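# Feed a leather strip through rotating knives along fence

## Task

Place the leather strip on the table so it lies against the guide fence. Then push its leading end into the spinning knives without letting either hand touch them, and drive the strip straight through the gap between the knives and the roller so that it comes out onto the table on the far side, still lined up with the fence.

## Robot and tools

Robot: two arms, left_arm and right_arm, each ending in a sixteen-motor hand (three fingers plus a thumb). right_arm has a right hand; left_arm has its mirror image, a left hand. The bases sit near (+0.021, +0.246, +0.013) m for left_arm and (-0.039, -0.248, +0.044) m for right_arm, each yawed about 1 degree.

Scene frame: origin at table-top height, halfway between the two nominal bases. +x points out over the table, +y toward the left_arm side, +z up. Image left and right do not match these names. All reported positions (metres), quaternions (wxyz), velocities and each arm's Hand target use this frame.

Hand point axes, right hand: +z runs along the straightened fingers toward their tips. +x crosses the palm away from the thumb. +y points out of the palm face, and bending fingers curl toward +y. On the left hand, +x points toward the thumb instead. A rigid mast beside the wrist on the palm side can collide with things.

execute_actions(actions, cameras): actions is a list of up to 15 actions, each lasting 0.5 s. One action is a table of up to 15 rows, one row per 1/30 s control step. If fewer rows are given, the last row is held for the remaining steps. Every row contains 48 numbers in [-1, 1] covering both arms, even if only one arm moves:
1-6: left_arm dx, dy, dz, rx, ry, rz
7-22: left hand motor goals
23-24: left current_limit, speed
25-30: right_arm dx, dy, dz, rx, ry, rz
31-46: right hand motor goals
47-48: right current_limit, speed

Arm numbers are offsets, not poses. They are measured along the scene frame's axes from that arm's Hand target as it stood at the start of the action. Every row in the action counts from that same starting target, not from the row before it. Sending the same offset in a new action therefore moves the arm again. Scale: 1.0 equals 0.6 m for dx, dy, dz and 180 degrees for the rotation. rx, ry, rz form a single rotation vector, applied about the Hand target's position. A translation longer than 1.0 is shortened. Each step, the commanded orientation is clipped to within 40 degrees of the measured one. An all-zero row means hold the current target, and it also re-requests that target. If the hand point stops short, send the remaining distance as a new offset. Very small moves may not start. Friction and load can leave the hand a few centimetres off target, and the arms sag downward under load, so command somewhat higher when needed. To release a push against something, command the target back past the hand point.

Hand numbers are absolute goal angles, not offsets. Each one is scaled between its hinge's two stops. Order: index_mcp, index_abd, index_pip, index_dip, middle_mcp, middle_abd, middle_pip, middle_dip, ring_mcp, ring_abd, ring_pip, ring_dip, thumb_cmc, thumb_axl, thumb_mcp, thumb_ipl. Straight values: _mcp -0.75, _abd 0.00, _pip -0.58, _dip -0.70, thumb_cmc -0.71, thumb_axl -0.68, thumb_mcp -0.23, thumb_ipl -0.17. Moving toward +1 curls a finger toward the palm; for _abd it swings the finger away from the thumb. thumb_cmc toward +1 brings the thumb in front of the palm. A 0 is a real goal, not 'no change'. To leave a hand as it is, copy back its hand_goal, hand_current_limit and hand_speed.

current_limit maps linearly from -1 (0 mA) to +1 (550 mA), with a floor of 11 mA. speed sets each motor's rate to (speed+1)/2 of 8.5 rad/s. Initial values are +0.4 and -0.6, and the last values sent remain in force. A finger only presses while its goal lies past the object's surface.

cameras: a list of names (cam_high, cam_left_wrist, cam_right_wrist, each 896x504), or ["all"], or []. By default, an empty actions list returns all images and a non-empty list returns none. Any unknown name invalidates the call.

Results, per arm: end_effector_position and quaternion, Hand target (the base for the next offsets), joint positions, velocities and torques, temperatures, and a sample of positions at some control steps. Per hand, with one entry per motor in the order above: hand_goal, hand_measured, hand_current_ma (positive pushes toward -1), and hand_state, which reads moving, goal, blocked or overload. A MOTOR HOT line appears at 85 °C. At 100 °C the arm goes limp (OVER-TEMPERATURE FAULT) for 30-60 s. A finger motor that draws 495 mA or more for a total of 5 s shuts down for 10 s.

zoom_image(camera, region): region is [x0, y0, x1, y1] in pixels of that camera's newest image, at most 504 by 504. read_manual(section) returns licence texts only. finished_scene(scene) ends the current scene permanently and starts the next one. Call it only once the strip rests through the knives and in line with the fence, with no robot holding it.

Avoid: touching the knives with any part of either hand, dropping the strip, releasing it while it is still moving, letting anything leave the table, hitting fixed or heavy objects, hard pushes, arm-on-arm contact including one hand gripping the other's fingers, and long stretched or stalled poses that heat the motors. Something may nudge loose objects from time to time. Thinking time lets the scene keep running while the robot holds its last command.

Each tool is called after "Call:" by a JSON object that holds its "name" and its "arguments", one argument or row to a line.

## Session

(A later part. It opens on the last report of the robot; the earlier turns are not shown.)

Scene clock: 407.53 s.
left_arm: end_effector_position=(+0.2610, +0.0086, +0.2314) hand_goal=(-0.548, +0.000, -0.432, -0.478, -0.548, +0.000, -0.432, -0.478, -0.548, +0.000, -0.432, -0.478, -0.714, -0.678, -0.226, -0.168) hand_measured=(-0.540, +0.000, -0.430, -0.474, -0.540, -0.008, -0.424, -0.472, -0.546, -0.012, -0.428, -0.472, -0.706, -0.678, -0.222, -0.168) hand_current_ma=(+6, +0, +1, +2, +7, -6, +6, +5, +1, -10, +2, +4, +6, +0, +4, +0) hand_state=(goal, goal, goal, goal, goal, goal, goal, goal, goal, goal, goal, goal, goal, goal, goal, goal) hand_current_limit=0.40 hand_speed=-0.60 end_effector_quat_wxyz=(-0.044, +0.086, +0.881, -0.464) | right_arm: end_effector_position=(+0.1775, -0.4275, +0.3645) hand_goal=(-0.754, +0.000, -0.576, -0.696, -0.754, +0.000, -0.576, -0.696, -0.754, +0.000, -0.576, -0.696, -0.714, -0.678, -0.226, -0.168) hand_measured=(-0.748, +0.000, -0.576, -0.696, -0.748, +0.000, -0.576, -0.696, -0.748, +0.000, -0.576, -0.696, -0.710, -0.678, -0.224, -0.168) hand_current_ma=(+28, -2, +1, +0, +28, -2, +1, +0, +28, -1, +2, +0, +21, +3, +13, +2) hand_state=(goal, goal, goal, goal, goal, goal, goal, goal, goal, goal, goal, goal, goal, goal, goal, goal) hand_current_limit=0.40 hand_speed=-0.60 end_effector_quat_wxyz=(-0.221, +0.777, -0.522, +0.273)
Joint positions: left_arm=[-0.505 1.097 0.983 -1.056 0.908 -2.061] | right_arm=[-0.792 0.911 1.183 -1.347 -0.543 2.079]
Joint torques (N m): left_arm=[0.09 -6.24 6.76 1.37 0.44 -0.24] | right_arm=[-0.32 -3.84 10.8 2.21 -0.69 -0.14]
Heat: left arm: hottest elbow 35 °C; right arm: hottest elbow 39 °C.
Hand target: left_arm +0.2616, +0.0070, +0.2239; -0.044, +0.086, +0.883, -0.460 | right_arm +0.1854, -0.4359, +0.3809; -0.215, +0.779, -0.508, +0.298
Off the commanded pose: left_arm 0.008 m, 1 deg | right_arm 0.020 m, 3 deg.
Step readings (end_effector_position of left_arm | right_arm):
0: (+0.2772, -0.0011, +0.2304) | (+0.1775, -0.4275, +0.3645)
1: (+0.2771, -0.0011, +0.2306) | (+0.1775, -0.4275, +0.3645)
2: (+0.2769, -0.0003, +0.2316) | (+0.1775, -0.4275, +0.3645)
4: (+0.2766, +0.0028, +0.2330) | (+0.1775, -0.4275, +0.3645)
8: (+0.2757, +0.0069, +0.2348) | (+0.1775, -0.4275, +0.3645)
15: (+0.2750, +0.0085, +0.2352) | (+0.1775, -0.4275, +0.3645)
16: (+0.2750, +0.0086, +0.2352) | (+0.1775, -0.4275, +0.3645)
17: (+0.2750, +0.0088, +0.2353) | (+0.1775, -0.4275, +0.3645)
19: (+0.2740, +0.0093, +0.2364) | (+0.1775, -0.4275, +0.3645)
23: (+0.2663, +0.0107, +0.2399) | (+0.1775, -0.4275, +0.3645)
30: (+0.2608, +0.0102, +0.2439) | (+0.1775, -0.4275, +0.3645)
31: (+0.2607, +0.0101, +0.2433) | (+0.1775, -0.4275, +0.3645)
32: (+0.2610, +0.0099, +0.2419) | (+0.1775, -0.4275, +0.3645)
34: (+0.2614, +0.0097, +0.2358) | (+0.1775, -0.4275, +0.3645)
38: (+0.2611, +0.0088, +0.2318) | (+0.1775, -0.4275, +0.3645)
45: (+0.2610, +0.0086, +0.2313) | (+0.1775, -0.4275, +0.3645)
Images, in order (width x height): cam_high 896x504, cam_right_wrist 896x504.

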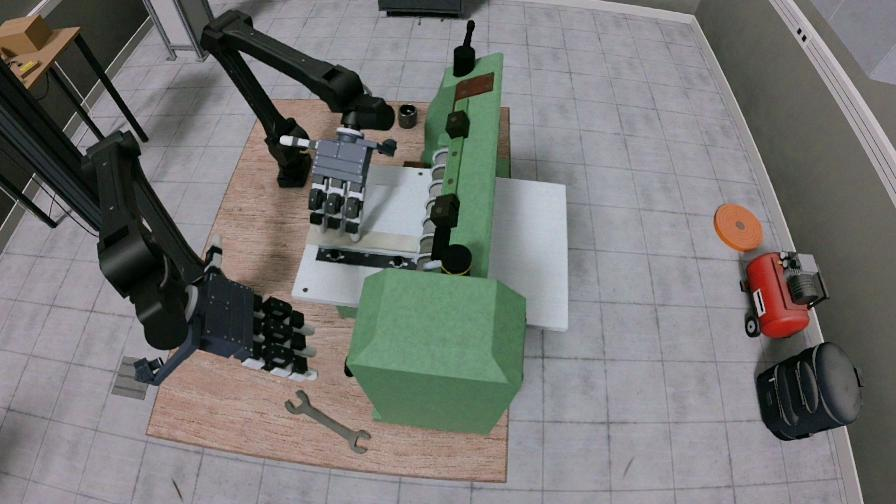

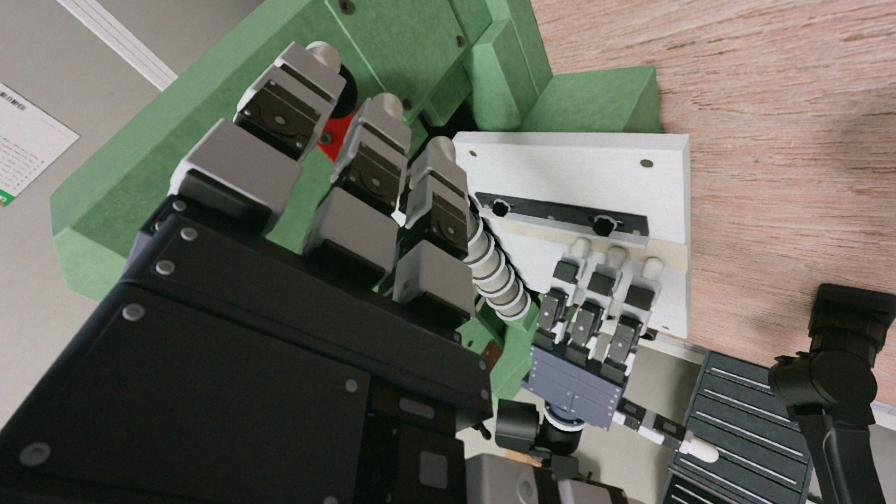

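Call:
{"name": "execute_actions", "arguments": {
  "actions": [
    [[0.05,-0.001,-0.003,0,0,0,-0.548,0,-0.431,-0.478,-0.548,0,-0.431,-0.478,-0.548,0,-0.431,-0.478,-0.714,-0.678,-0.226,-0.168,0.4,-0.6,0,0,0,0,0,0,-0.754,0,-0.576,-0.696,-0.754,0,-0.576,-0.696,-0.754,0,-0.576,-0.696,-0.714,-0.678,-0.226,-0.168,0.4,-0.6]]
  ],
  "cameras": ["cam_high","cam_right_wrist"]
}}

Call:
{"name": "zoom_image", "arguments": {
  "camera": "cam_high",
  "region": [300, 190, 440, 290]
}}

Call:
{"name": "zoom_image", "arguments": {
  "camera": "cam_right_wrist",
  "region": [450, 180, 670, 340]
}}

Scene clock: 425.73 s.
left_arm: end_effector_position=(+0.2731, +0.0073, +0.2285) hand_goal=(-0.548, +0.000, -0.432, -0.478, -0.548, +0.000, -0.432, -0.478, -0.548, +0.000, -0.432, -0.478, -0.714, -0.678, -0.226, -0.168) hand_measured=(-0.540, +0.000, -0.430, -0.474, -0.544, -0.024, -0.430, -0.476, -0.552, -0.106, -0.426, -0.466, -0.706, -0.678, -0.222, -0.168) hand_current_ma=(+6, +0, +1, +2, +2, -27, +1, +1, -3, -245, +5, +13, +6, +0, +4, +0) hand_state=(goal, goal, goal, goal, goal, blocked, goal, goal, goal, blocked, goal, goal, goal, goal, goal, goal) hand_current_limit=0.40 hand_speed=-0.60 end_effector_quat_wxyz=(-0.054, +0.081, +0.877, -0.471) | right_arm: end_effector_position=(+0.1775, -0.4275, +0.3645) hand_goal=(-0.754, +0.000, -0.576, -0.696, -0.754, +0.000, -0.576, -0.696, -0.754, +0.000, -0.576, -0.696, -0.714, -0.678, -0.226, -0.168) hand_measured=(-0.748, +0.000, -0.576, -0.696, -0.748, +0.000, -0.576, -0.696, -0.748, +0.000, -0.576, -0.696, -0.710, -0.678, -0.224, -0.168) hand_current_ma=(+28, -2, +1, +0, +28, -2, +1, +0, +28, -1, +2, +0, +21, +3, +13, +2) hand_state=(goal, goal, goal, goal, goal, goal, goal, goal, goal, goal, goal, goal, goal, goal, goal, goal) hand_current_limit=0.40 hand_speed=-0.60 end_effector_quat_wxyz=(-0.221, +0.777, -0.522, +0.273)
Joint positions: left_arm=[-0.478 1.144 1.005 -1.067 0.941 -2.035] | right_arm=[-0.792 0.911 1.183 -1.347 -0.543 2.079]
Joint torques (N m): left_arm=[1.26 -3.72 9.5 0.8 -0.22 0.07] | right_arm=[-0.26 -3.84 10.81 2.22 -0.69 -0.15]
Heat: left arm: hottest elbow 33 °C; right arm: hottest elbow 40 °C.
Hand target: left_arm +0.2916, +0.0065, +0.2220; -0.044, +0.086, +0.883, -0.460 | right_arm +0.1854, -0.4359, +0.3809; -0.215, +0.779, -0.508, +0.298
Off the commanded pose: left_arm 0.020 m, 2 deg | right_arm 0.020 m, 3 deg.
Step readings (end_effector_position of left_arm | right_arm):
0: (+0.2610, +0.0085, +0.2314) | (+0.1775, -0.4275, +0.3645)
1: (+0.2610, +0.0085, +0.2314) | (+0.1775, -0.4275, +0.3645)
2: (+0.2612, +0.0084, +0.2312) | (+0.1775, -0.4275, +0.3645)
4: (+0.2629, +0.0082, +0.2302) | (+0.1775, -0.4275, +0.3645)
8: (+0.2705, +0.0078, +0.2288) | (+0.1775, -0.4275, +0.3645)
15: (+0.2731, +0.0072, +0.2286) | (+0.1775, -0.4275, +0.3645)
Images, in order (width x height): cam_high 896x504, cam_right_wrist 896x504.

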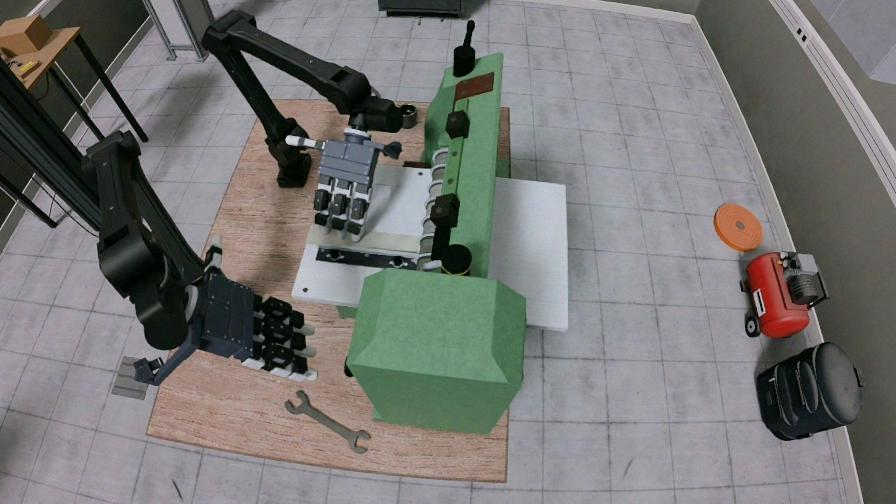

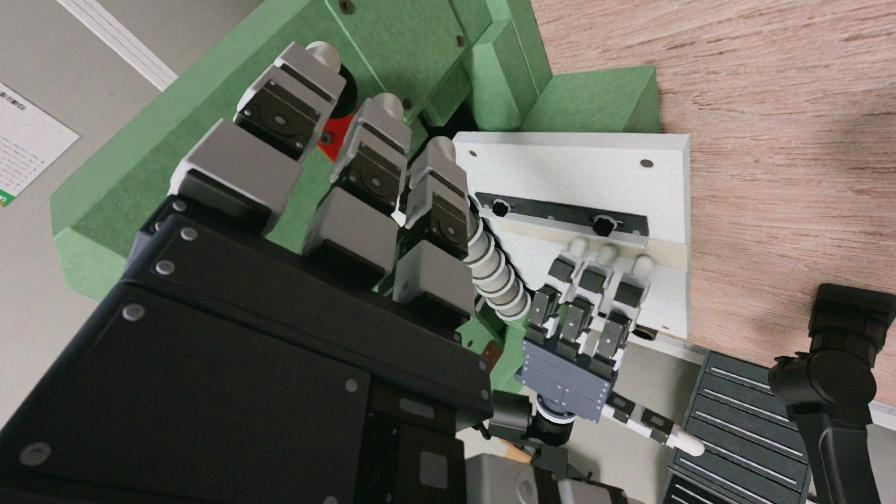

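Scaled by 3.600 from the camera's 896x504 image, which has a finer 1280x720 frame.

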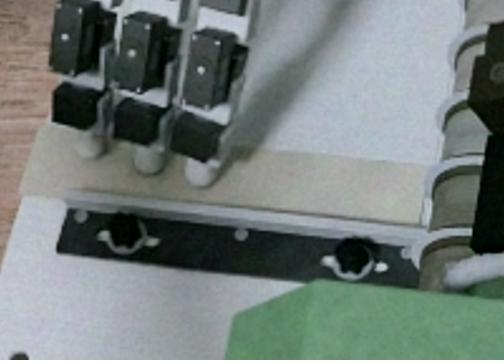

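Scaled by 2.291 from the camera's 896x504 image, which has a finer 1280x720 frame.

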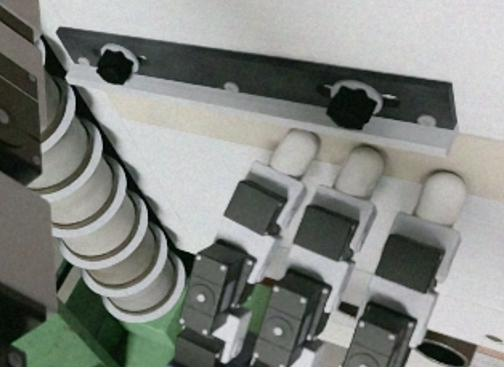

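Call:
{"name": "execute_actions", "arguments": {
  "actions": [
    [[0.0,0,0.006,0,0,0,-0.548,0,-0.431,-0.478,-0.548,0,-0.431,-0.478,-0.548,0,-0.431,-0.478,-0.714,-0.678,-0.226,-0.168,0.74,-0.6,0,0,0,0,0,0,-0.754,0,-0.576,-0.696,-0.754,0,-0.576,-0.696,-0.754,0,-0.576,-0.696,-0.714,-0.678,-0.226,-0.168,0.4,-0.6]],
    [[0.015,0,0.003,0,0,0,-0.548,0,-0.431,-0.478,-0.548,0,-0.431,-0.478,-0.548,0,-0.431,-0.478,-0.714,-0.678,-0.226,-0.168,0.74,-0.6,0,0,0,0,0,0,-0.754,0,-0.576,-0.696,-0.754,0,-0.576,-0.696,-0.754,0,-0.576,-0.696,-0.714,-0.678,-0.226,-0.168,0.4,-0.6]]
  ],
  "cameras": ["cam_high"]
}}

Call:
{"name": "zoom_image", "arguments": {
  "camera": "cam_high",
  "region": [300, 190, 440, 290]
}}

Scene clock: 483.97 s.
left_arm: end_effector_position=(+0.2787, +0.0075, +0.2303) hand_goal=(-0.548, +0.000, -0.432, -0.478, -0.548, +0.000, -0.432, -0.478, -0.548, +0.000, -0.432, -0.478, -0.714, -0.678, -0.226, -0.168) hand_measured=(-0.540, +0.000, -0.430, -0.474, -0.544, -0.004, -0.430, -0.476, -0.552, -0.126, -0.424, -0.466, -0.706, -0.678, -0.222, -0.168) hand_current_ma=(+6, +0, +1, +2, +2, -2, +1, +1, -2, -320, +5, +13, +6, +0, +4, +0) hand_state=(goal, goal, goal, goal, goal, goal, goal, goal, goal, blocked, goal, goal, goal, goal, goal, goal) hand_current_limit=0.74 hand_speed=-0.60 end_effector_quat_wxyz=(-0.061, +0.078, +0.878, -0.468) | right_arm: end_effector_position=(+0.1775, -0.4275, +0.3645) hand_goal=(-0.754, +0.000, -0.576, -0.696, -0.754, +0.000, -0.576, -0.696, -0.754, +0.000, -0.576, -0.696, -0.714, -0.678, -0.226, -0.168) hand_measured=(-0.748, +0.000, -0.576, -0.696, -0.748, +0.000, -0.576, -0.696, -0.748, +0.000, -0.576, -0.696, -0.710, -0.678, -0.224, -0.168) hand_current_ma=(+28, -2, +1, +0, +28, -2, +1, +0, +28, -1, +2, +0, +21, +3, +13, +2) hand_state=(goal, goal, goal, goal, goal, goal, goal, goal, goal, goal, goal, goal, goal, goal, goal, goal) hand_current_limit=0.40 hand_speed=-0.60 end_effector_quat_wxyz=(-0.221, +0.777, -0.522, +0.273)
Joint positions: left_arm=[-0.471 1.169 1.032 -1.095 0.942 -2.021] | right_arm=[-0.792 0.911 1.183 -1.347 -0.543 2.079]
Joint torques (N m): left_arm=[1.55 -4.42 9.96 0.92 -0.11 0.08] | right_arm=[-0.32 -3.9 10.81 2.21 -0.69 -0.14]
Heat: left arm: hottest elbow 35 °C; right arm: hottest elbow 40 °C.
Hand target: left_arm +0.3007, +0.0064, +0.2276; -0.044, +0.086, +0.883, -0.460 | right_arm +0.1854, -0.4359, +0.3809; -0.215, +0.779, -0.508, +0.298
Off the commanded pose: left_arm 0.022 m, 2 deg | right_arm 0.020 m, 3 deg.
Step readings (end_effector_position of left_arm | right_arm):
0: (+0.2731, +0.0074, +0.2285) | (+0.1775, -0.4275, +0.3645)
1: (+0.2731, +0.0074, +0.2285) | (+0.1775, -0.4275, +0.3645)
2: (+0.2731, +0.0073, +0.2288) | (+0.1775, -0.4275, +0.3645)
4: (+0.2732, +0.0073, +0.2290) | (+0.1775, -0.4275, +0.3645)
8: (+0.2733, +0.0073, +0.2291) | (+0.1775, -0.4275, +0.3645)
15: (+0.2735, +0.0073, +0.2292) | (+0.1775, -0.4275, +0.3645)
16: (+0.2735, +0.0074, +0.2292) | (+0.1775, -0.4275, +0.3645)
17: (+0.2739, +0.0076, +0.2294) | (+0.1775, -0.4275, +0.3645)
19: (+0.2757, +0.0081, +0.2297) | (+0.1775, -0.4275, +0.3645)
23: (+0.2783, +0.0075, +0.2301) | (+0.1775, -0.4275, +0.3645)
30: (+0.2786, +0.0075, +0.2302) | (+0.1775, -0.4275, +0.3645)
Images, in order (width x height): cam_high 896x504.

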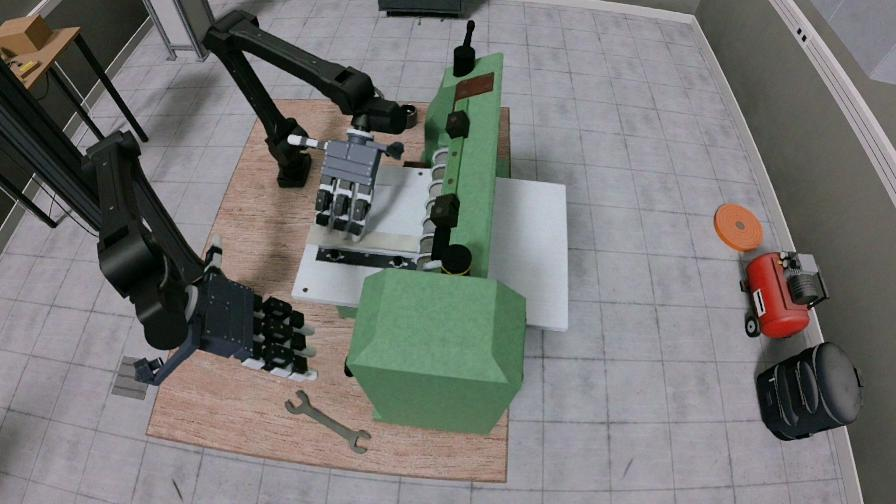

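Scaled by 3.600 from the camera's 896x504 image, which has a finer 1280x720 frame.

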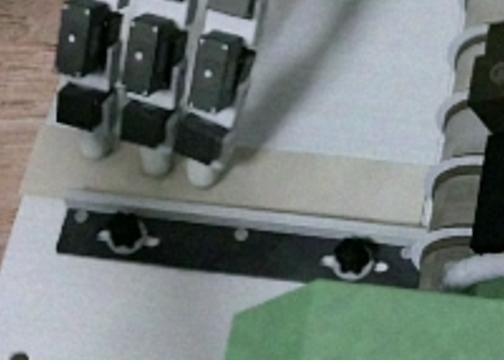

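Call:
{"name": "execute_actions", "arguments": {
  "actions": [
    [[0.0,0,0.006,0,0,0,-0.548,0,-0.431,-0.478,-0.548,0,-0.431,-0.478,-0.548,0,-0.431,-0.478,-0.714,-0.678,-0.226,-0.168,0.74,-0.6,0,0,0,0,0,0,-0.754,0,-0.576,-0.696,-0.754,0,-0.576,-0.696,-0.754,0,-0.576,-0.696,-0.714,-0.678,-0.226,-0.168,0.4,-0.6]]
  ],
  "cameras": []
}}

Call:
{"name": "execute_actions", "arguments": {
  "actions": [
    [[0.0,0,0.006,0,0,0,-0.548,0,-0.431,-0.478,-0.548,0,-0.431,-0.478,-0.548,0,-0.431,-0.478,-0.714,-0.678,-0.226,-0.168,0.74,-0.6,0,0,0,0,0,0,-0.754,0,-0.576,-0.696,-0.754,0,-0.576,-0.696,-0.754,0,-0.576,-0.696,-0.714,-0.678,-0.226,-0.168,0.4,-0.6]]
  ],
  "cameras": ["cam_high"]
}}

Call:
{"name": "zoom_image", "arguments": {
  "camera": "cam_high",
  "region": [300, 190, 440, 290]
}}

Scene clock: 518.03 s.
left_arm: end_effector_position=(+0.2788, +0.0075, +0.2308) hand_goal=(-0.548, +0.000, -0.432, -0.478, -0.548, +0.000, -0.432, -0.478, -0.548, +0.000, -0.432, -0.478, -0.714, -0.678, -0.226, -0.168) hand_measured=(-0.540, +0.000, -0.430, -0.474, -0.544, -0.002, -0.430, -0.476, -0.552, -0.126, -0.424, -0.466, -0.706, -0.678, -0.222, -0.168) hand_current_ma=(+6, +0, +1, +2, +3, -1, +1, +1, -2, -320, +5, +13, +6, +0, +4, +0) hand_state=(goal, goal, goal, goal, goal, goal, goal, goal, goal, blocked, goal, goal, goal, goal, goal, goal) hand_current_limit=0.74 hand_speed=-0.60 end_effector_quat_wxyz=(-0.063, +0.077, +0.879, -0.467) | right_arm: end_effector_position=(+0.1775, -0.4275, +0.3645) hand_goal=(-0.754, +0.000, -0.576, -0.696, -0.754, +0.000, -0.576, -0.696, -0.754, +0.000, -0.576, -0.696, -0.714, -0.678, -0.226, -0.168) hand_measured=(-0.748, +0.000, -0.576, -0.696, -0.748, +0.000, -0.576, -0.696, -0.748, +0.000, -0.576, -0.696, -0.710, -0.678, -0.224, -0.168) hand_current_ma=(+28, -2, +1, +0, +28, -2, +1, +0, +28, -1, +2, +0, +21, +3, +13, +2) hand_state=(goal, goal, goal, goal, goal, goal, goal, goal, goal, goal, goal, goal, goal, goal, goal, goal) hand_current_limit=0.40 hand_speed=-0.60 end_effector_quat_wxyz=(-0.221, +0.777, -0.522, +0.273)
Joint positions: left_arm=[-0.471 1.173 1.037 -1.103 0.942 -2.019] | right_arm=[-0.792 0.911 1.183 -1.347 -0.543 2.079]
Joint torques (N m): left_arm=[1.55 -4.84 10.24 0.85 -0.12 0.06] | right_arm=[-0.21 -3.84 10.78 2.19 -0.69 -0.14]
Heat: left arm: hottest elbow 34 °C; right arm: hottest elbow 41 °C.
Hand target: left_arm +0.3005, +0.0064, +0.2311; -0.044, +0.086, +0.883, -0.460 | right_arm +0.1854, -0.4359, +0.3809; -0.215, +0.779, -0.508, +0.298
Off the commanded pose: left_arm 0.022 m, 3 deg | right_arm 0.020 m, 3 deg.
Step readings (end_effector_position of left_arm | right_arm):
0: (+0.2787, +0.0075, +0.2303) | (+0.1775, -0.4275, +0.3645)
1: (+0.2787, +0.0075, +0.2303) | (+0.1775, -0.4275, +0.3645)
2: (+0.2787, +0.0075, +0.2304) | (+0.1775, -0.4275, +0.3645)
4: (+0.2787, +0.0075, +0.2305) | (+0.1775, -0.4275, +0.3645)
8: (+0.2788, +0.0075, +0.2308) | (+0.1775, -0.4275, +0.3645)
15: (+0.2788, +0.0075, +0.2308) | (+0.1775, -0.4275, +0.3645)
No camera images: "cameras" was empty.

Scene clock: 518.73 s.
left_arm: end_effector_position=(+0.2802, +0.0077, +0.2313) hand_goal=(-0.548, +0.000, -0.432, -0.478, -0.548, +0.000, -0.432, -0.478, -0.548, +0.000, -0.432, -0.478, -0.714, -0.678, -0.226, -0.168) hand_measured=(-0.540, +0.000, -0.430, -0.474, -0.544, -0.002, -0.430, -0.476, -0.552, -0.126, -0.428, -0.466, -0.706, -0.678, -0.222, -0.168) hand_current_ma=(+6, +0, +1, +2, +3, -1, +1, +1, -3, -320, +3, +13, +6, +0, +4, +0) hand_state=(goal, goal, goal, goal, goal, goal, goal, goal, goal, blocked, goal, goal, goal, goal, goal, goal) hand_current_limit=0.74 hand_speed=-0.60 end_effector_quat_wxyz=(-0.062, +0.078, +0.880, -0.465) | right_arm: end_effector_position=(+0.1775, -0.4275, +0.3645) hand_goal=(-0.754, +0.000, -0.576, -0.696, -0.754, +0.000, -0.576, -0.696, -0.754, +0.000, -0.576, -0.696, -0.714, -0.678, -0.226, -0.168) hand_measured=(-0.748, +0.000, -0.576, -0.696, -0.748, +0.000, -0.576, -0.696, -0.748, +0.000, -0.576, -0.696, -0.710, -0.678, -0.224, -0.168) hand_current_ma=(+28, -2, +1, +0, +28, -2, +1, +0, +28, -1, +2, +0, +21, +3, +13, +2) hand_state=(goal, goal, goal, goal, goal, goal, goal, goal, goal, goal, goal, goal, goal, goal, goal, goal) hand_current_limit=0.40 hand_speed=-0.60 end_effector_quat_wxyz=(-0.221, +0.777, -0.522, +0.273)
Joint positions: left_arm=[-0.471 1.177 1.042 -1.108 0.938 -2.015] | right_arm=[-0.792 0.911 1.183 -1.347 -0.543 2.079]
Joint torques (N m): left_arm=[1.55 -5.3 10.45 0.68 0.04 0.04] | right_arm=[-0.26 -3.84 10.8 2.26 -0.69 -0.14]
Heat: left arm: hottest elbow 34 °C; right arm: hottest elbow 41 °C.
Hand target: left_arm +0.3006, +0.0064, +0.2346; -0.044, +0.086, +0.883, -0.460 | right_arm +0.1854, -0.4359, +0.3809; -0.215, +0.779, -0.508, +0.298
Off the commanded pose: left_arm 0.021 m, 2 deg | right_arm 0.020 m, 3 deg.
Step readings (end_effector_position of left_arm | right_arm):
0: (+0.2788, +0.0075, +0.2308) | (+0.1775, -0.4275, +0.3645)
1: (+0.2789, +0.0075, +0.2310) | (+0.1775, -0.4275, +0.3645)
2: (+0.2788, +0.0076, +0.2309) | (+0.1775, -0.4275, +0.3645)
4: (+0.2790, +0.0077, +0.2311) | (+0.1775, -0.4275, +0.3645)
8: (+0.2798, +0.0078, +0.2313) | (+0.1775, -0.4275, +0.3645)
15: (+0.2802, +0.0077, +0.2313) | (+0.1775, -0.4275, +0.3645)
Images, in order (width x height): cam_high 896x504.

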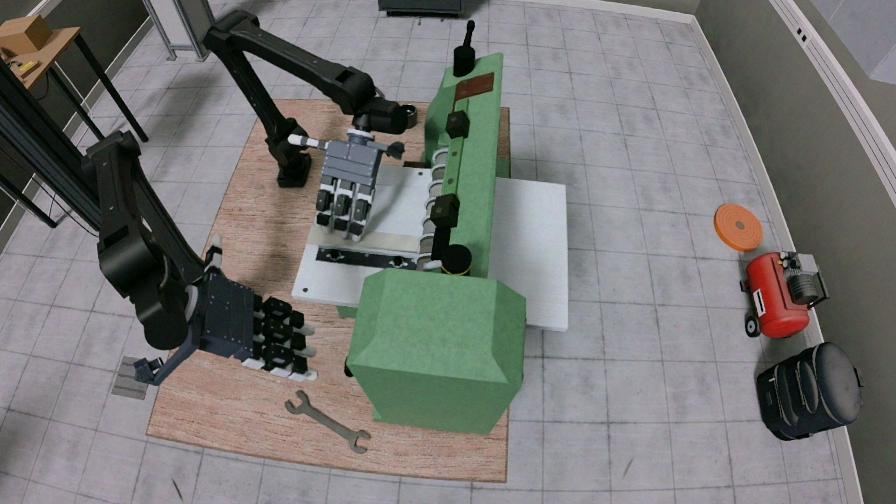

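Scaled by 3.600 from the camera's 896x504 image, which has a finer 1280x720 frame.

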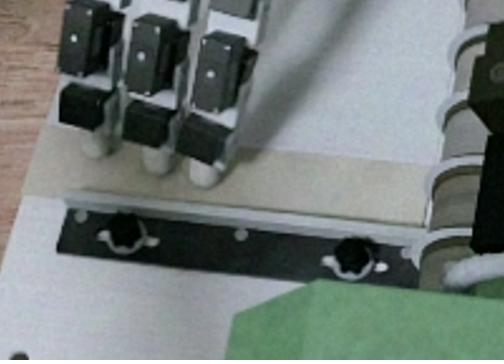

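Call:
{"name": "execute_actions", "arguments": {
  "actions": [
    [[0.0,0,0.006,0,0,0,-0.548,0,-0.431,-0.478,-0.548,0,-0.431,-0.478,-0.548,0,-0.431,-0.478,-0.714,-0.678,-0.226,-0.168,0.74,-0.6,0,0,0,0,0,0,-0.754,0,-0.576,-0.696,-0.754,0,-0.576,-0.696,-0.754,0,-0.576,-0.696,-0.714,-0.678,-0.226,-0.168,0.4,-0.6]]
  ],
  "cameras": ["cam_high","cam_right_wrist"]
}}

Call:
{"name": "zoom_image", "arguments": {
  "camera": "cam_high",
  "region": [300, 190, 440, 290]
}}

Call:
{"name": "zoom_image", "arguments": {
  "camera": "cam_right_wrist",
  "region": [450, 180, 670, 340]
}}

Scene clock: 532.97 s.
left_arm: end_effector_position=(+0.2812, +0.0080, +0.2322) hand_goal=(-0.548, +0.000, -0.432, -0.478, -0.548, +0.000, -0.432, -0.478, -0.548, +0.000, -0.432, -0.478, -0.714, -0.678, -0.226, -0.168) hand_measured=(-0.540, +0.000, -0.430, -0.474, -0.544, -0.002, -0.430, -0.476, -0.552, -0.126, -0.432, -0.470, -0.706, -0.678, -0.222, -0.168) hand_current_ma=(+6, +0, +1, +2, +3, -1, +1, +1, -4, -320, +0, +7, +6, +0, +4, +0) hand_state=(goal, goal, goal, goal, goal, goal, goal, goal, goal, blocked, goal, goal, goal, goal, goal, goal) hand_current_limit=0.74 hand_speed=-0.60 end_effector_quat_wxyz=(-0.063, +0.078, +0.881, -0.463) | right_arm: end_effector_position=(+0.1775, -0.4275, +0.3645) hand_goal=(-0.754, +0.000, -0.576, -0.696, -0.754, +0.000, -0.576, -0.696, -0.754, +0.000, -0.576, -0.696, -0.714, -0.678, -0.226, -0.168) hand_measured=(-0.748, +0.000, -0.576, -0.696, -0.748, +0.000, -0.576, -0.696, -0.748, +0.000, -0.576, -0.696, -0.710, -0.678, -0.224, -0.168) hand_current_ma=(+28, -2, +1, +0, +28, -2, +1, +0, +28, -1, +2, +0, +21, +3, +13, +2) hand_state=(goal, goal, goal, goal, goal, goal, goal, goal, goal, goal, goal, goal, goal, goal, goal, goal) hand_current_limit=0.40 hand_speed=-0.60 end_effector_quat_wxyz=(-0.221, +0.777, -0.522, +0.273)
Joint positions: left_arm=[-0.471 1.181 1.049 -1.117 0.934 -2.011] | right_arm=[-0.792 0.911 1.183 -1.347 -0.543 2.079]
Joint torques (N m): left_arm=[1.55 -5.77 10.58 0.65 0.15 0] | right_arm=[-0.32 -3.72 10.76 2.25 -0.69 -0.15]
Heat: left arm: hottest elbow 34 °C; right arm: hottest elbow 41 °C.
Hand target: left_arm +0.3006, +0.0065, +0.2383; -0.044, +0.086, +0.883, -0.460 | right_arm +0.1854, -0.4359, +0.3809; -0.215, +0.779, -0.508, +0.298
Off the commanded pose: left_arm 0.020 m, 2 deg | right_arm 0.020 m, 3 deg.
Step readings (end_effector_position of left_arm | right_arm):
0: (+0.2802, +0.0077, +0.2313) | (+0.1775, -0.4275, +0.3645)
1: (+0.2802, +0.0077, +0.2313) | (+0.1775, -0.4275, +0.3645)
2: (+0.2802, +0.0078, +0.2315) | (+0.1775, -0.4275, +0.3645)
4: (+0.2802, +0.0080, +0.2318) | (+0.1775, -0.4275, +0.3645)
8: (+0.2803, +0.0080, +0.2320) | (+0.1775, -0.4275, +0.3645)
15: (+0.2810, +0.0081, +0.2322) | (+0.1775, -0.4275, +0.3645)
Images, in order (width x height): cam_high 896x504, cam_right_wrist 896x504.

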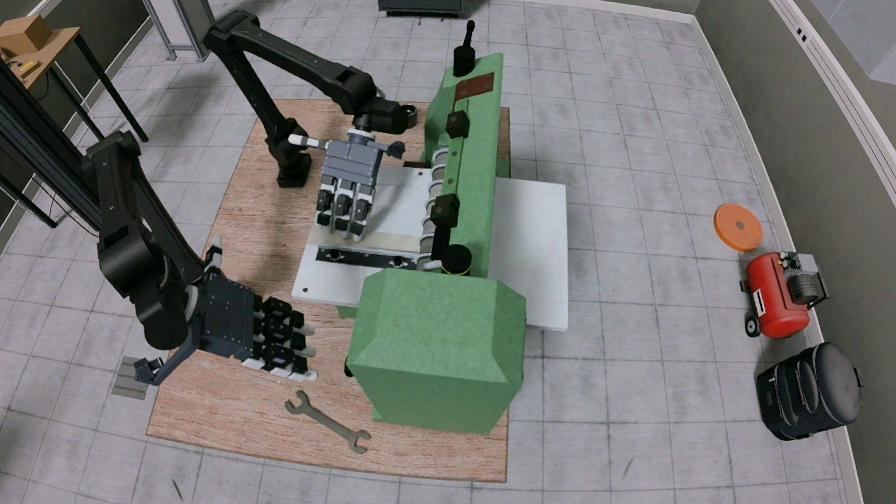

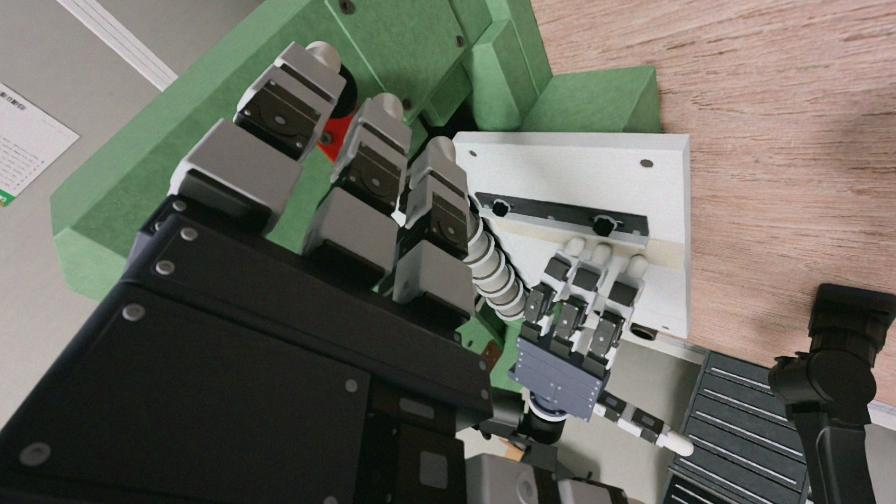

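Scaled by 3.600 from the camera's 896x504 image, which has a finer 1280x720 frame.

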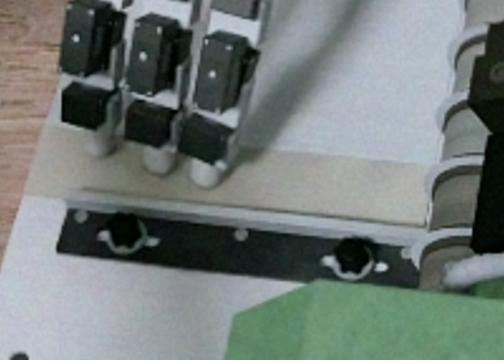

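Scaled by 2.291 from the camera's 896x504 image, which has a finer 1280x720 frame.

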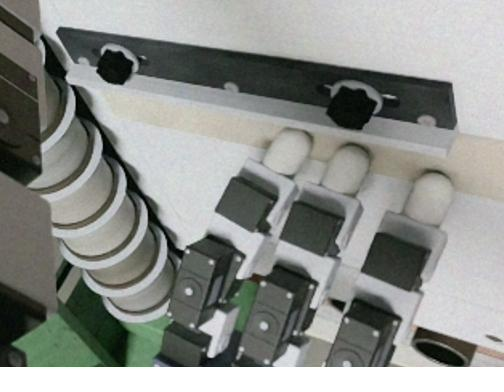

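Call:
{"name": "execute_actions", "arguments": {
  "actions": [
    [[0.03,-0.001,0.005,0,0,0,-0.548,0,-0.431,-0.478,-0.548,0,-0.431,-0.478,-0.548,0,-0.431,-0.478,-0.714,-0.678,-0.226,-0.168,0.74,-0.6,0,0,0,0,0,0,-0.754,0,-0.576,-0.696,-0.754,0,-0.576,-0.696,-0.754,0,-0.576,-0.696,-0.714,-0.678,-0.226,-0.168,0.4,-0.6]]
  ],
  "cameras": ["cam_high","cam_right_wrist"]
}}

Call:
{"name": "zoom_image", "arguments": {
  "camera": "cam_high",
  "region": [300, 190, 440, 290]
}}

Call:
{"name": "zoom_image", "arguments": {
  "camera": "cam_right_wrist",
  "region": [450, 180, 670, 340]
}}

Scene clock: 548.57 s.
left_arm: end_effector_position=(+0.3014, +0.0080, +0.2329) hand_goal=(-0.548, +0.000, -0.432, -0.478, -0.548, +0.000, -0.432, -0.478, -0.548, +0.000, -0.432, -0.478, -0.714, -0.678, -0.226, -0.168) hand_measured=(-0.540, +0.000, -0.430, -0.474, -0.544, +0.000, -0.432, -0.478, -0.556, -0.108, -0.434, -0.472, -0.706, -0.678, -0.222, -0.168) hand_current_ma=(+6, +0, +1, +2, +3, +0, +0, +0, -6, -256, +0, +4, +6, +0, +4, +0) hand_state=(goal, goal, goal, goal, goal, goal, goal, goal, goal, blocked, goal, goal, goal, goal, goal, goal) hand_current_limit=0.74 hand_speed=-0.60 end_effector_quat_wxyz=(-0.060, +0.078, +0.882, -0.461) | right_arm: end_effector_position=(+0.1775, -0.4275, +0.3645) hand_goal=(-0.754, +0.000, -0.576, -0.696, -0.754, +0.000, -0.576, -0.696, -0.754, +0.000, -0.576, -0.696, -0.714, -0.678, -0.226, -0.168) hand_measured=(-0.748, +0.000, -0.576, -0.696, -0.748, +0.000, -0.576, -0.696, -0.748, +0.000, -0.576, -0.696, -0.710, -0.678, -0.224, -0.168) hand_current_ma=(+28, -2, +1, +0, +28, -2, +1, +0, +28, -1, +2, +0, +21, +3, +13, +2) hand_state=(goal, goal, goal, goal, goal, goal, goal, goal, goal, goal, goal, goal, goal, goal, goal, goal) hand_current_limit=0.40 hand_speed=-0.60 end_effector_quat_wxyz=(-0.221, +0.777, -0.522, +0.273)
Joint positions: left_arm=[-0.45 1.232 1.096 -1.137 0.935 -1.976] | right_arm=[-0.792 0.911 1.183 -1.347 -0.543 2.079]
Joint torques (N m): left_arm=[1.32 -6.83 10.73 0.47 0.39 -0.07] | right_arm=[-0.38 -3.78 10.8 2.24 -0.69 -0.15]
Heat: left arm: hottest elbow 35 °C; right arm: hottest elbow 41 °C.
Hand target: left_arm +0.3186, +0.0058, +0.2413; -0.044, +0.086, +0.883, -0.460 | right_arm +0.1854, -0.4359, +0.3809; -0.215, +0.779, -0.508, +0.298
Off the commanded pose: left_arm 0.019 m, 2 deg | right_arm 0.020 m, 3 deg.
Step readings (end_effector_position of left_arm | right_arm):
0: (+0.2812, +0.0080, +0.2322) | (+0.1775, -0.4275, +0.3645)
1: (+0.2814, +0.0080, +0.2323) | (+0.1775, -0.4275, +0.3645)
2: (+0.2820, +0.0080, +0.2326) | (+0.1775, -0.4275, +0.3645)
4: (+0.2863, +0.0079, +0.2330) | (+0.1775, -0.4275, +0.3645)
8: (+0.2982, +0.0078, +0.2329) | (+0.1775, -0.4275, +0.3645)
15: (+0.3013, +0.0079, +0.2330) | (+0.1775, -0.4275, +0.3645)
Images, in order (width x height): cam_high 896x504, cam_right_wrist 896x504.

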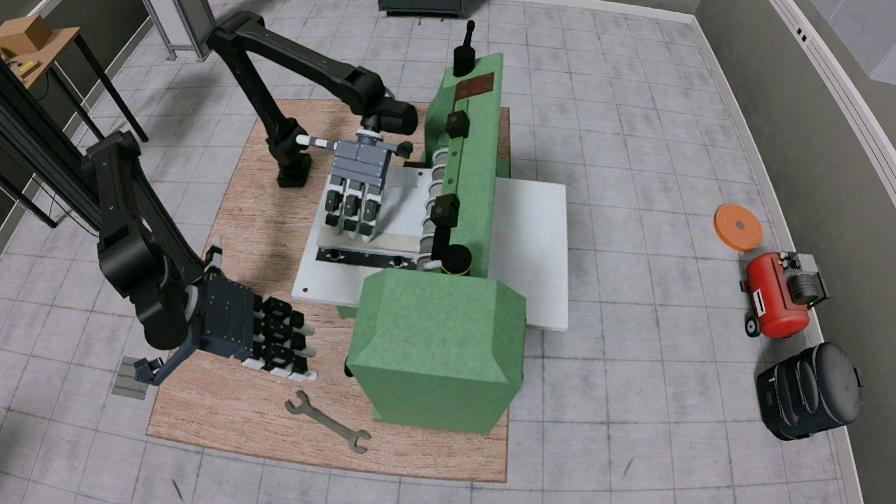

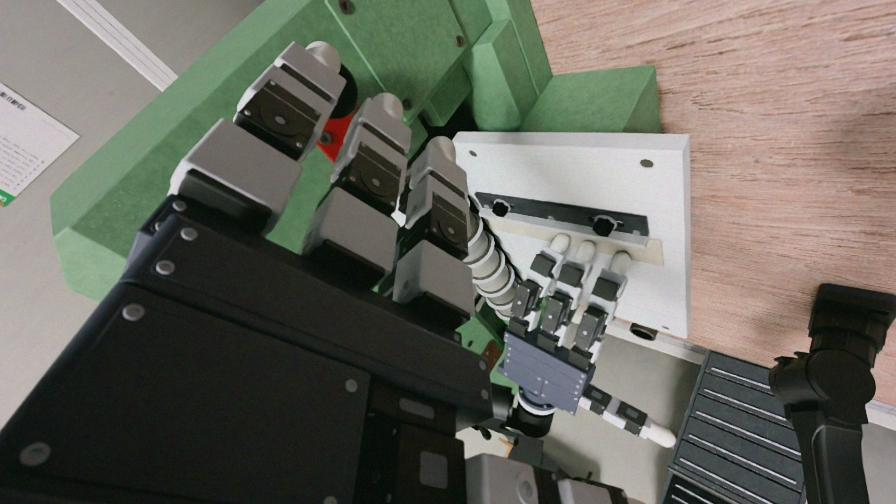

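Scaled by 3.600 from the camera's 896x504 image, which has a finer 1280x720 frame.

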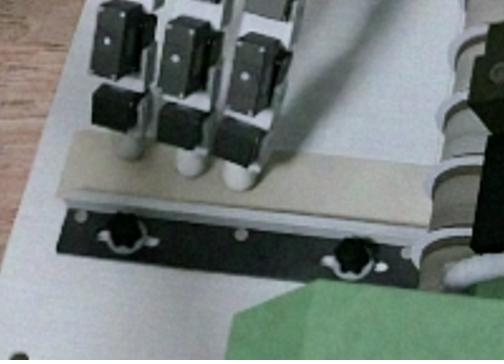

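Scaled by 2.291 from the camera's 896x504 image, which has a finer 1280x720 frame.

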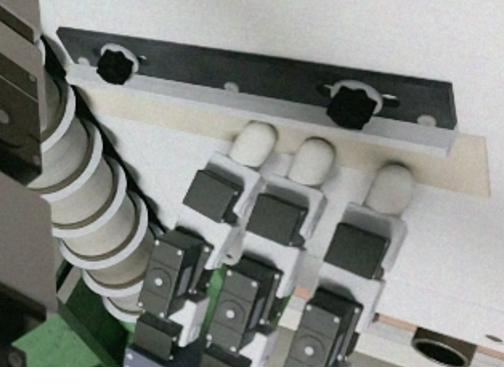

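Call:
{"name": "execute_actions", "arguments": {
  "actions": [
    [[0.04,-0.0014,0.001,0,0,0,-0.548,0,-0.431,-0.478,-0.548,0,-0.431,-0.478,-0.548,0,-0.431,-0.478,-0.714,-0.678,-0.226,-0.168,0.74,-0.6,0,0,0,0,0,0,-0.754,0,-0.576,-0.696,-0.754,0,-0.576,-0.696,-0.754,0,-0.576,-0.696,-0.714,-0.678,-0.226,-0.168,0.4,-0.6]]
  ],
  "cameras": ["cam_high","cam_right_wrist"]
}}

Call:
{"name": "zoom_image", "arguments": {
  "camera": "cam_high",
  "region": [300, 190, 440, 290]
}}

Call:
{"name": "zoom_image", "arguments": {
  "camera": "cam_right_wrist",
  "region": [450, 180, 670, 340]
}}

Scene clock: 570.90 s.
left_arm: end_effector_position=(+0.3338, +0.0078, +0.2332) hand_goal=(-0.548, +0.000, -0.432, -0.478, -0.548, +0.000, -0.432, -0.478, -0.548, +0.000, -0.432, -0.478, -0.714, -0.678, -0.226, -0.168) hand_measured=(-0.540, +0.000, -0.430, -0.474, -0.544, +0.008, -0.432, -0.478, -0.552, +0.014, -0.436, -0.476, -0.706, -0.678, -0.222, -0.168) hand_current_ma=(+6, +0, +1, +2, +3, +6, +0, +0, -3, +12, -2, +1, +6, +0, +4, +0) hand_state=(goal, goal, goal, goal, goal, goal, goal, goal, goal, goal, goal, goal, goal, goal, goal, goal) hand_current_limit=0.74 hand_speed=-0.60 end_effector_quat_wxyz=(-0.048, +0.086, +0.882, -0.460) | right_arm: end_effector_position=(+0.1775, -0.4275, +0.3645) hand_goal=(-0.754, +0.000, -0.576, -0.696, -0.754, +0.000, -0.576, -0.696, -0.754, +0.000, -0.576, -0.696, -0.714, -0.678, -0.226, -0.168) hand_measured=(-0.748, +0.000, -0.576, -0.696, -0.748, +0.000, -0.576, -0.696, -0.748, +0.000, -0.576, -0.696, -0.710, -0.678, -0.224, -0.168) hand_current_ma=(+28, -2, +1, +0, +28, -2, +1, +0, +28, -1, +2, +0, +21, +3, +13, +2) hand_state=(goal, goal, goal, goal, goal, goal, goal, goal, goal, goal, goal, goal, goal, goal, goal, goal) hand_current_limit=0.40 hand_speed=-0.60 end_effector_quat_wxyz=(-0.221, +0.777, -0.522, +0.273)
Joint positions: left_arm=[-0.42 1.304 1.164 -1.153 0.934 -1.918] | right_arm=[-0.792 0.911 1.183 -1.347 -0.543 2.079]
Joint torques (N m): left_arm=[0.85 -8.41 10.18 0.08 0.69 -0.22] | right_arm=[-0.32 -3.96 10.8 2.21 -0.69 -0.15]
Motor temperatures (°C): left_arm=[26 27 38 25 24 24] | right_arm=[22 24 41 25 24 23]
Heat: left arm: hottest elbow 38 °C; right arm: hottest elbow 41 °C.
Hand target: left_arm +0.3426, +0.0051, +0.2418; -0.044, +0.086, +0.883, -0.460 | right_arm +0.1854, -0.4359, +0.3809; -0.215, +0.779, -0.508, +0.298
Off the commanded pose: left_arm 0.013 m, 0 deg | right_arm 0.020 m, 3 deg.
Step readings (end_effector_position of left_arm | right_arm):
0: (+0.3015, +0.0080, +0.2329) | (+0.1775, -0.4275, +0.3645)
1: (+0.3017, +0.0080, +0.2331) | (+0.1775, -0.4275, +0.3645)
2: (+0.3023, +0.0080, +0.2333) | (+0.1775, -0.4275, +0.3645)
4: (+0.3074, +0.0075, +0.2339) | (+0.1775, -0.4275, +0.3645)
8: (+0.3223, +0.0070, +0.2336) | (+0.1775, -0.4275, +0.3645)
15: (+0.3326, +0.0079, +0.2333) | (+0.1775, -0.4275, +0.3645)
Images, in order (width x height): cam_high 896x504, cam_right_wrist 896x504.

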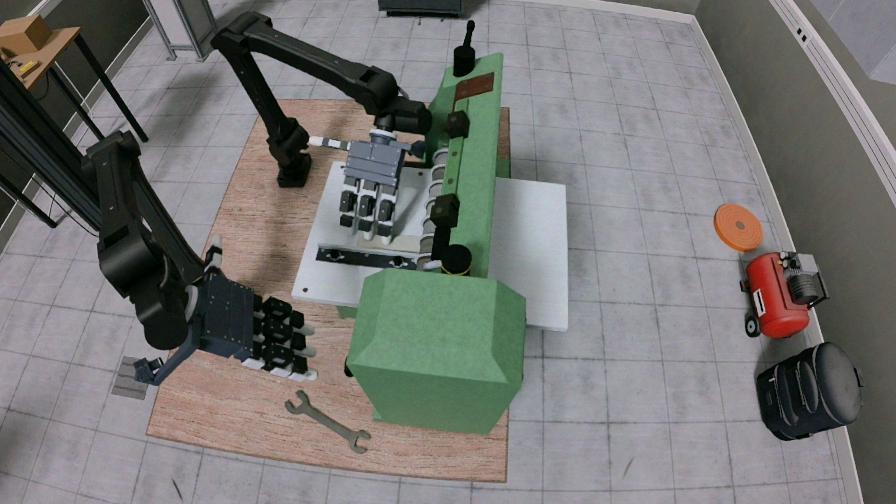

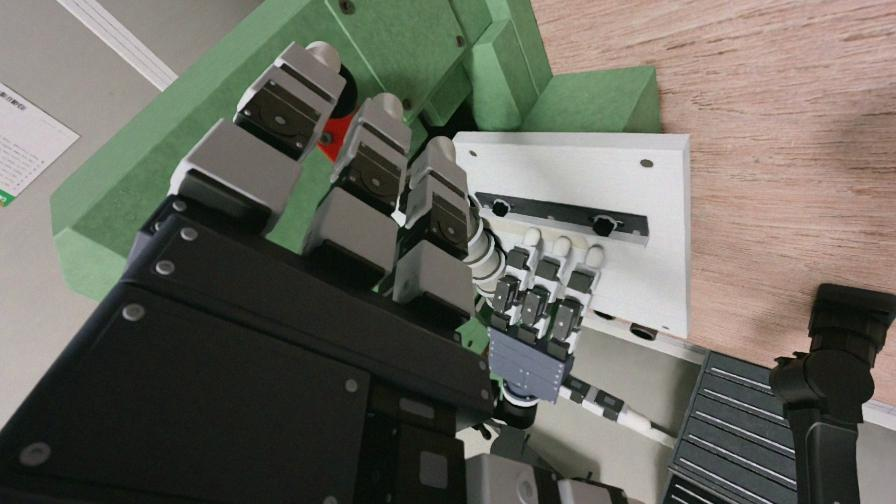

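Scaled by 3.600 from the camera's 896x504 image, which has a finer 1280x720 frame.

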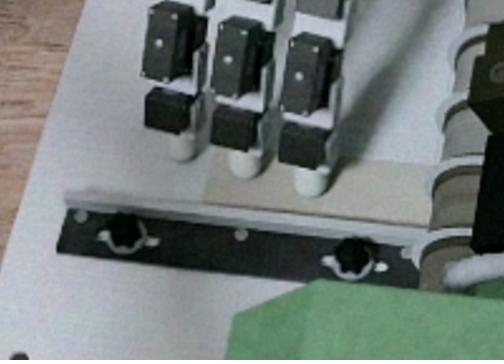

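Scaled by 2.291 from the camera's 896x504 image, which has a finer 1280x720 frame.

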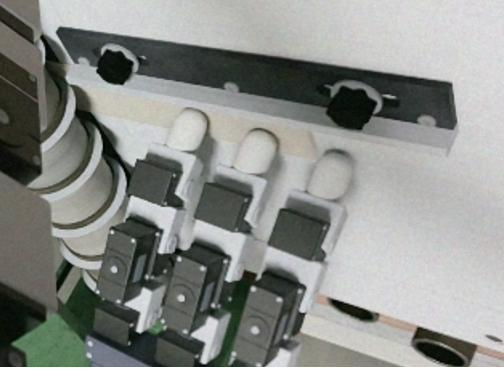

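Call:
{"name": "execute_actions", "arguments": {
  "actions": [
    [[-0.02,0.005,0.06,0,0,0,-0.548,0,-0.431,-0.478,-0.548,0,-0.431,-0.478,-0.548,0,-0.431,-0.478,-0.714,-0.678,-0.226,-0.168,0.4,-0.6,0,0,0,0,0,0,-0.754,0,-0.576,-0.696,-0.754,0,-0.576,-0.696,-0.754,0,-0.576,-0.696,-0.714,-0.678,-0.226,-0.168,0.4,-0.6]]
  ],
  "cameras": ["cam_high","cam_right_wrist"]
}}

Call:
{"name": "zoom_image", "arguments": {
  "camera": "cam_high",
  "region": [300, 170, 580, 340]
}}

Scene clock: 582.00 s.
left_arm: end_effector_position=(+0.3224, +0.0134, +0.2538) hand_goal=(-0.548, +0.000, -0.432, -0.478, -0.548, +0.000, -0.432, -0.478, -0.548, +0.000, -0.432, -0.478, -0.714, -0.678, -0.226, -0.168) hand_measured=(-0.540, +0.000, -0.430, -0.474, -0.544, +0.002, -0.432, -0.478, -0.544, +0.004, -0.434, -0.476, -0.706, -0.678, -0.222, -0.168) hand_current_ma=(+6, +0, +1, +2, +3, +1, +0, +0, +3, +2, +0, +1, +6, +0, +4, +0) hand_state=(goal, goal, goal, goal, goal, goal, goal, goal, goal, goal, goal, goal, goal, goal, goal, goal) hand_current_limit=0.40 hand_speed=-0.60 end_effector_quat_wxyz=(-0.063, +0.076, +0.886, -0.453) | right_arm: end_effector_position=(+0.1775, -0.4275, +0.3645) hand_goal=(-0.754, +0.000, -0.576, -0.696, -0.754, +0.000, -0.576, -0.696, -0.754, +0.000, -0.576, -0.696, -0.714, -0.678, -0.226, -0.168) hand_measured=(-0.748, +0.000, -0.576, -0.696, -0.748, +0.000, -0.576, -0.696, -0.748, +0.000, -0.576, -0.696, -0.710, -0.678, -0.224, -0.168) hand_current_ma=(+28, -2, +1, +0, +28, -2, +1, +0, +28, -1, +2, +0, +21, +3, +13, +2) hand_state=(goal, goal, goal, goal, goal, goal, goal, goal, goal, goal, goal, goal, goal, goal, goal, goal) hand_current_limit=0.40 hand_speed=-0.60 end_effector_quat_wxyz=(-0.221, +0.777, -0.522, +0.273)
Joint positions: left_arm=[-0.42 1.287 1.205 -1.247 0.93 -1.922] | right_arm=[-0.792 0.911 1.183 -1.347 -0.543 2.079]
Joint torques (N m): left_arm=[0.38 -10.34 11.32 0.06 0.82 -0.25] | right_arm=[-0.26 -3.84 10.78 2.18 -0.69 -0.14]
Heat: left arm: hottest elbow 39 °C; right arm: hottest elbow 41 °C.
Hand target: left_arm +0.3306, +0.0080, +0.2779; -0.044, +0.086, +0.883, -0.460 | right_arm +0.1854, -0.4359, +0.3809; -0.215, +0.779, -0.508, +0.298
Off the commanded pose: left_arm 0.026 m, 3 deg | right_arm 0.020 m, 3 deg.
Step readings (end_effector_position of left_arm | right_arm):
0: (+0.3342, +0.0082, +0.2317) | (+0.1775, -0.4275, +0.3645)
1: (+0.3341, +0.0082, +0.2318) | (+0.1775, -0.4275, +0.3645)
2: (+0.3334, +0.0085, +0.2326) | (+0.1775, -0.4275, +0.3645)
4: (+0.3295, +0.0104, +0.2353) | (+0.1775, -0.4275, +0.3645)
8: (+0.3238, +0.0128, +0.2430) | (+0.1775, -0.4275, +0.3645)
15: (+0.3230, +0.0131, +0.2537) | (+0.1775, -0.4275, +0.3645)
Images, in order (width x height): cam_high 896x504, cam_right_wrist 896x504.

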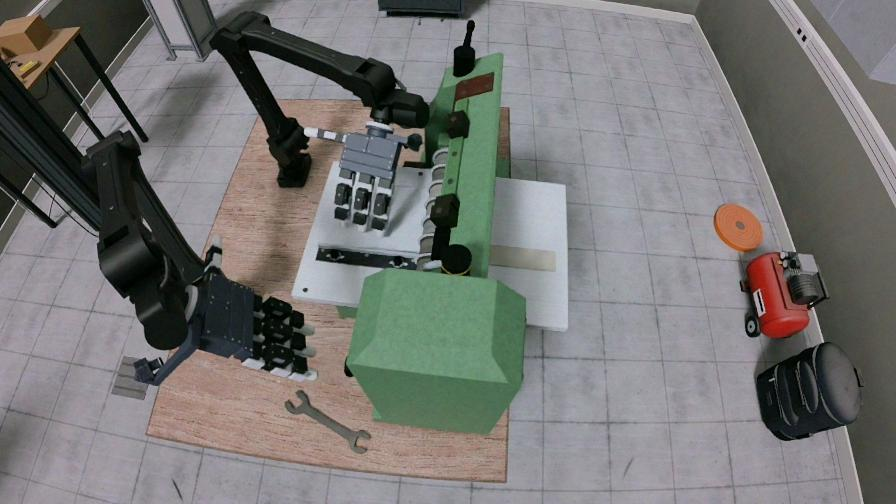

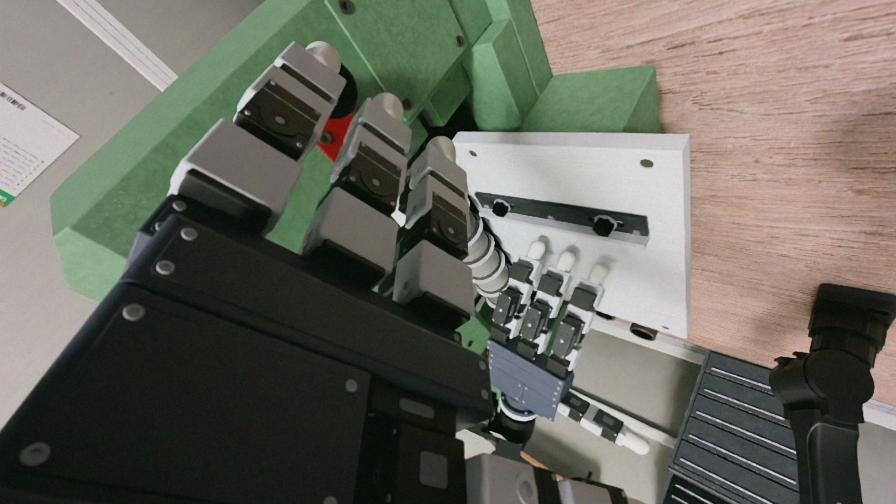

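Scaled by 1.800 from the camera's 896x504 image, which has a finer 1280x720 frame.

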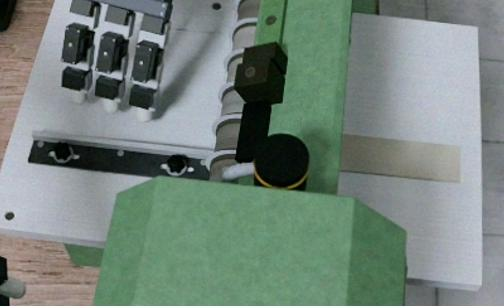

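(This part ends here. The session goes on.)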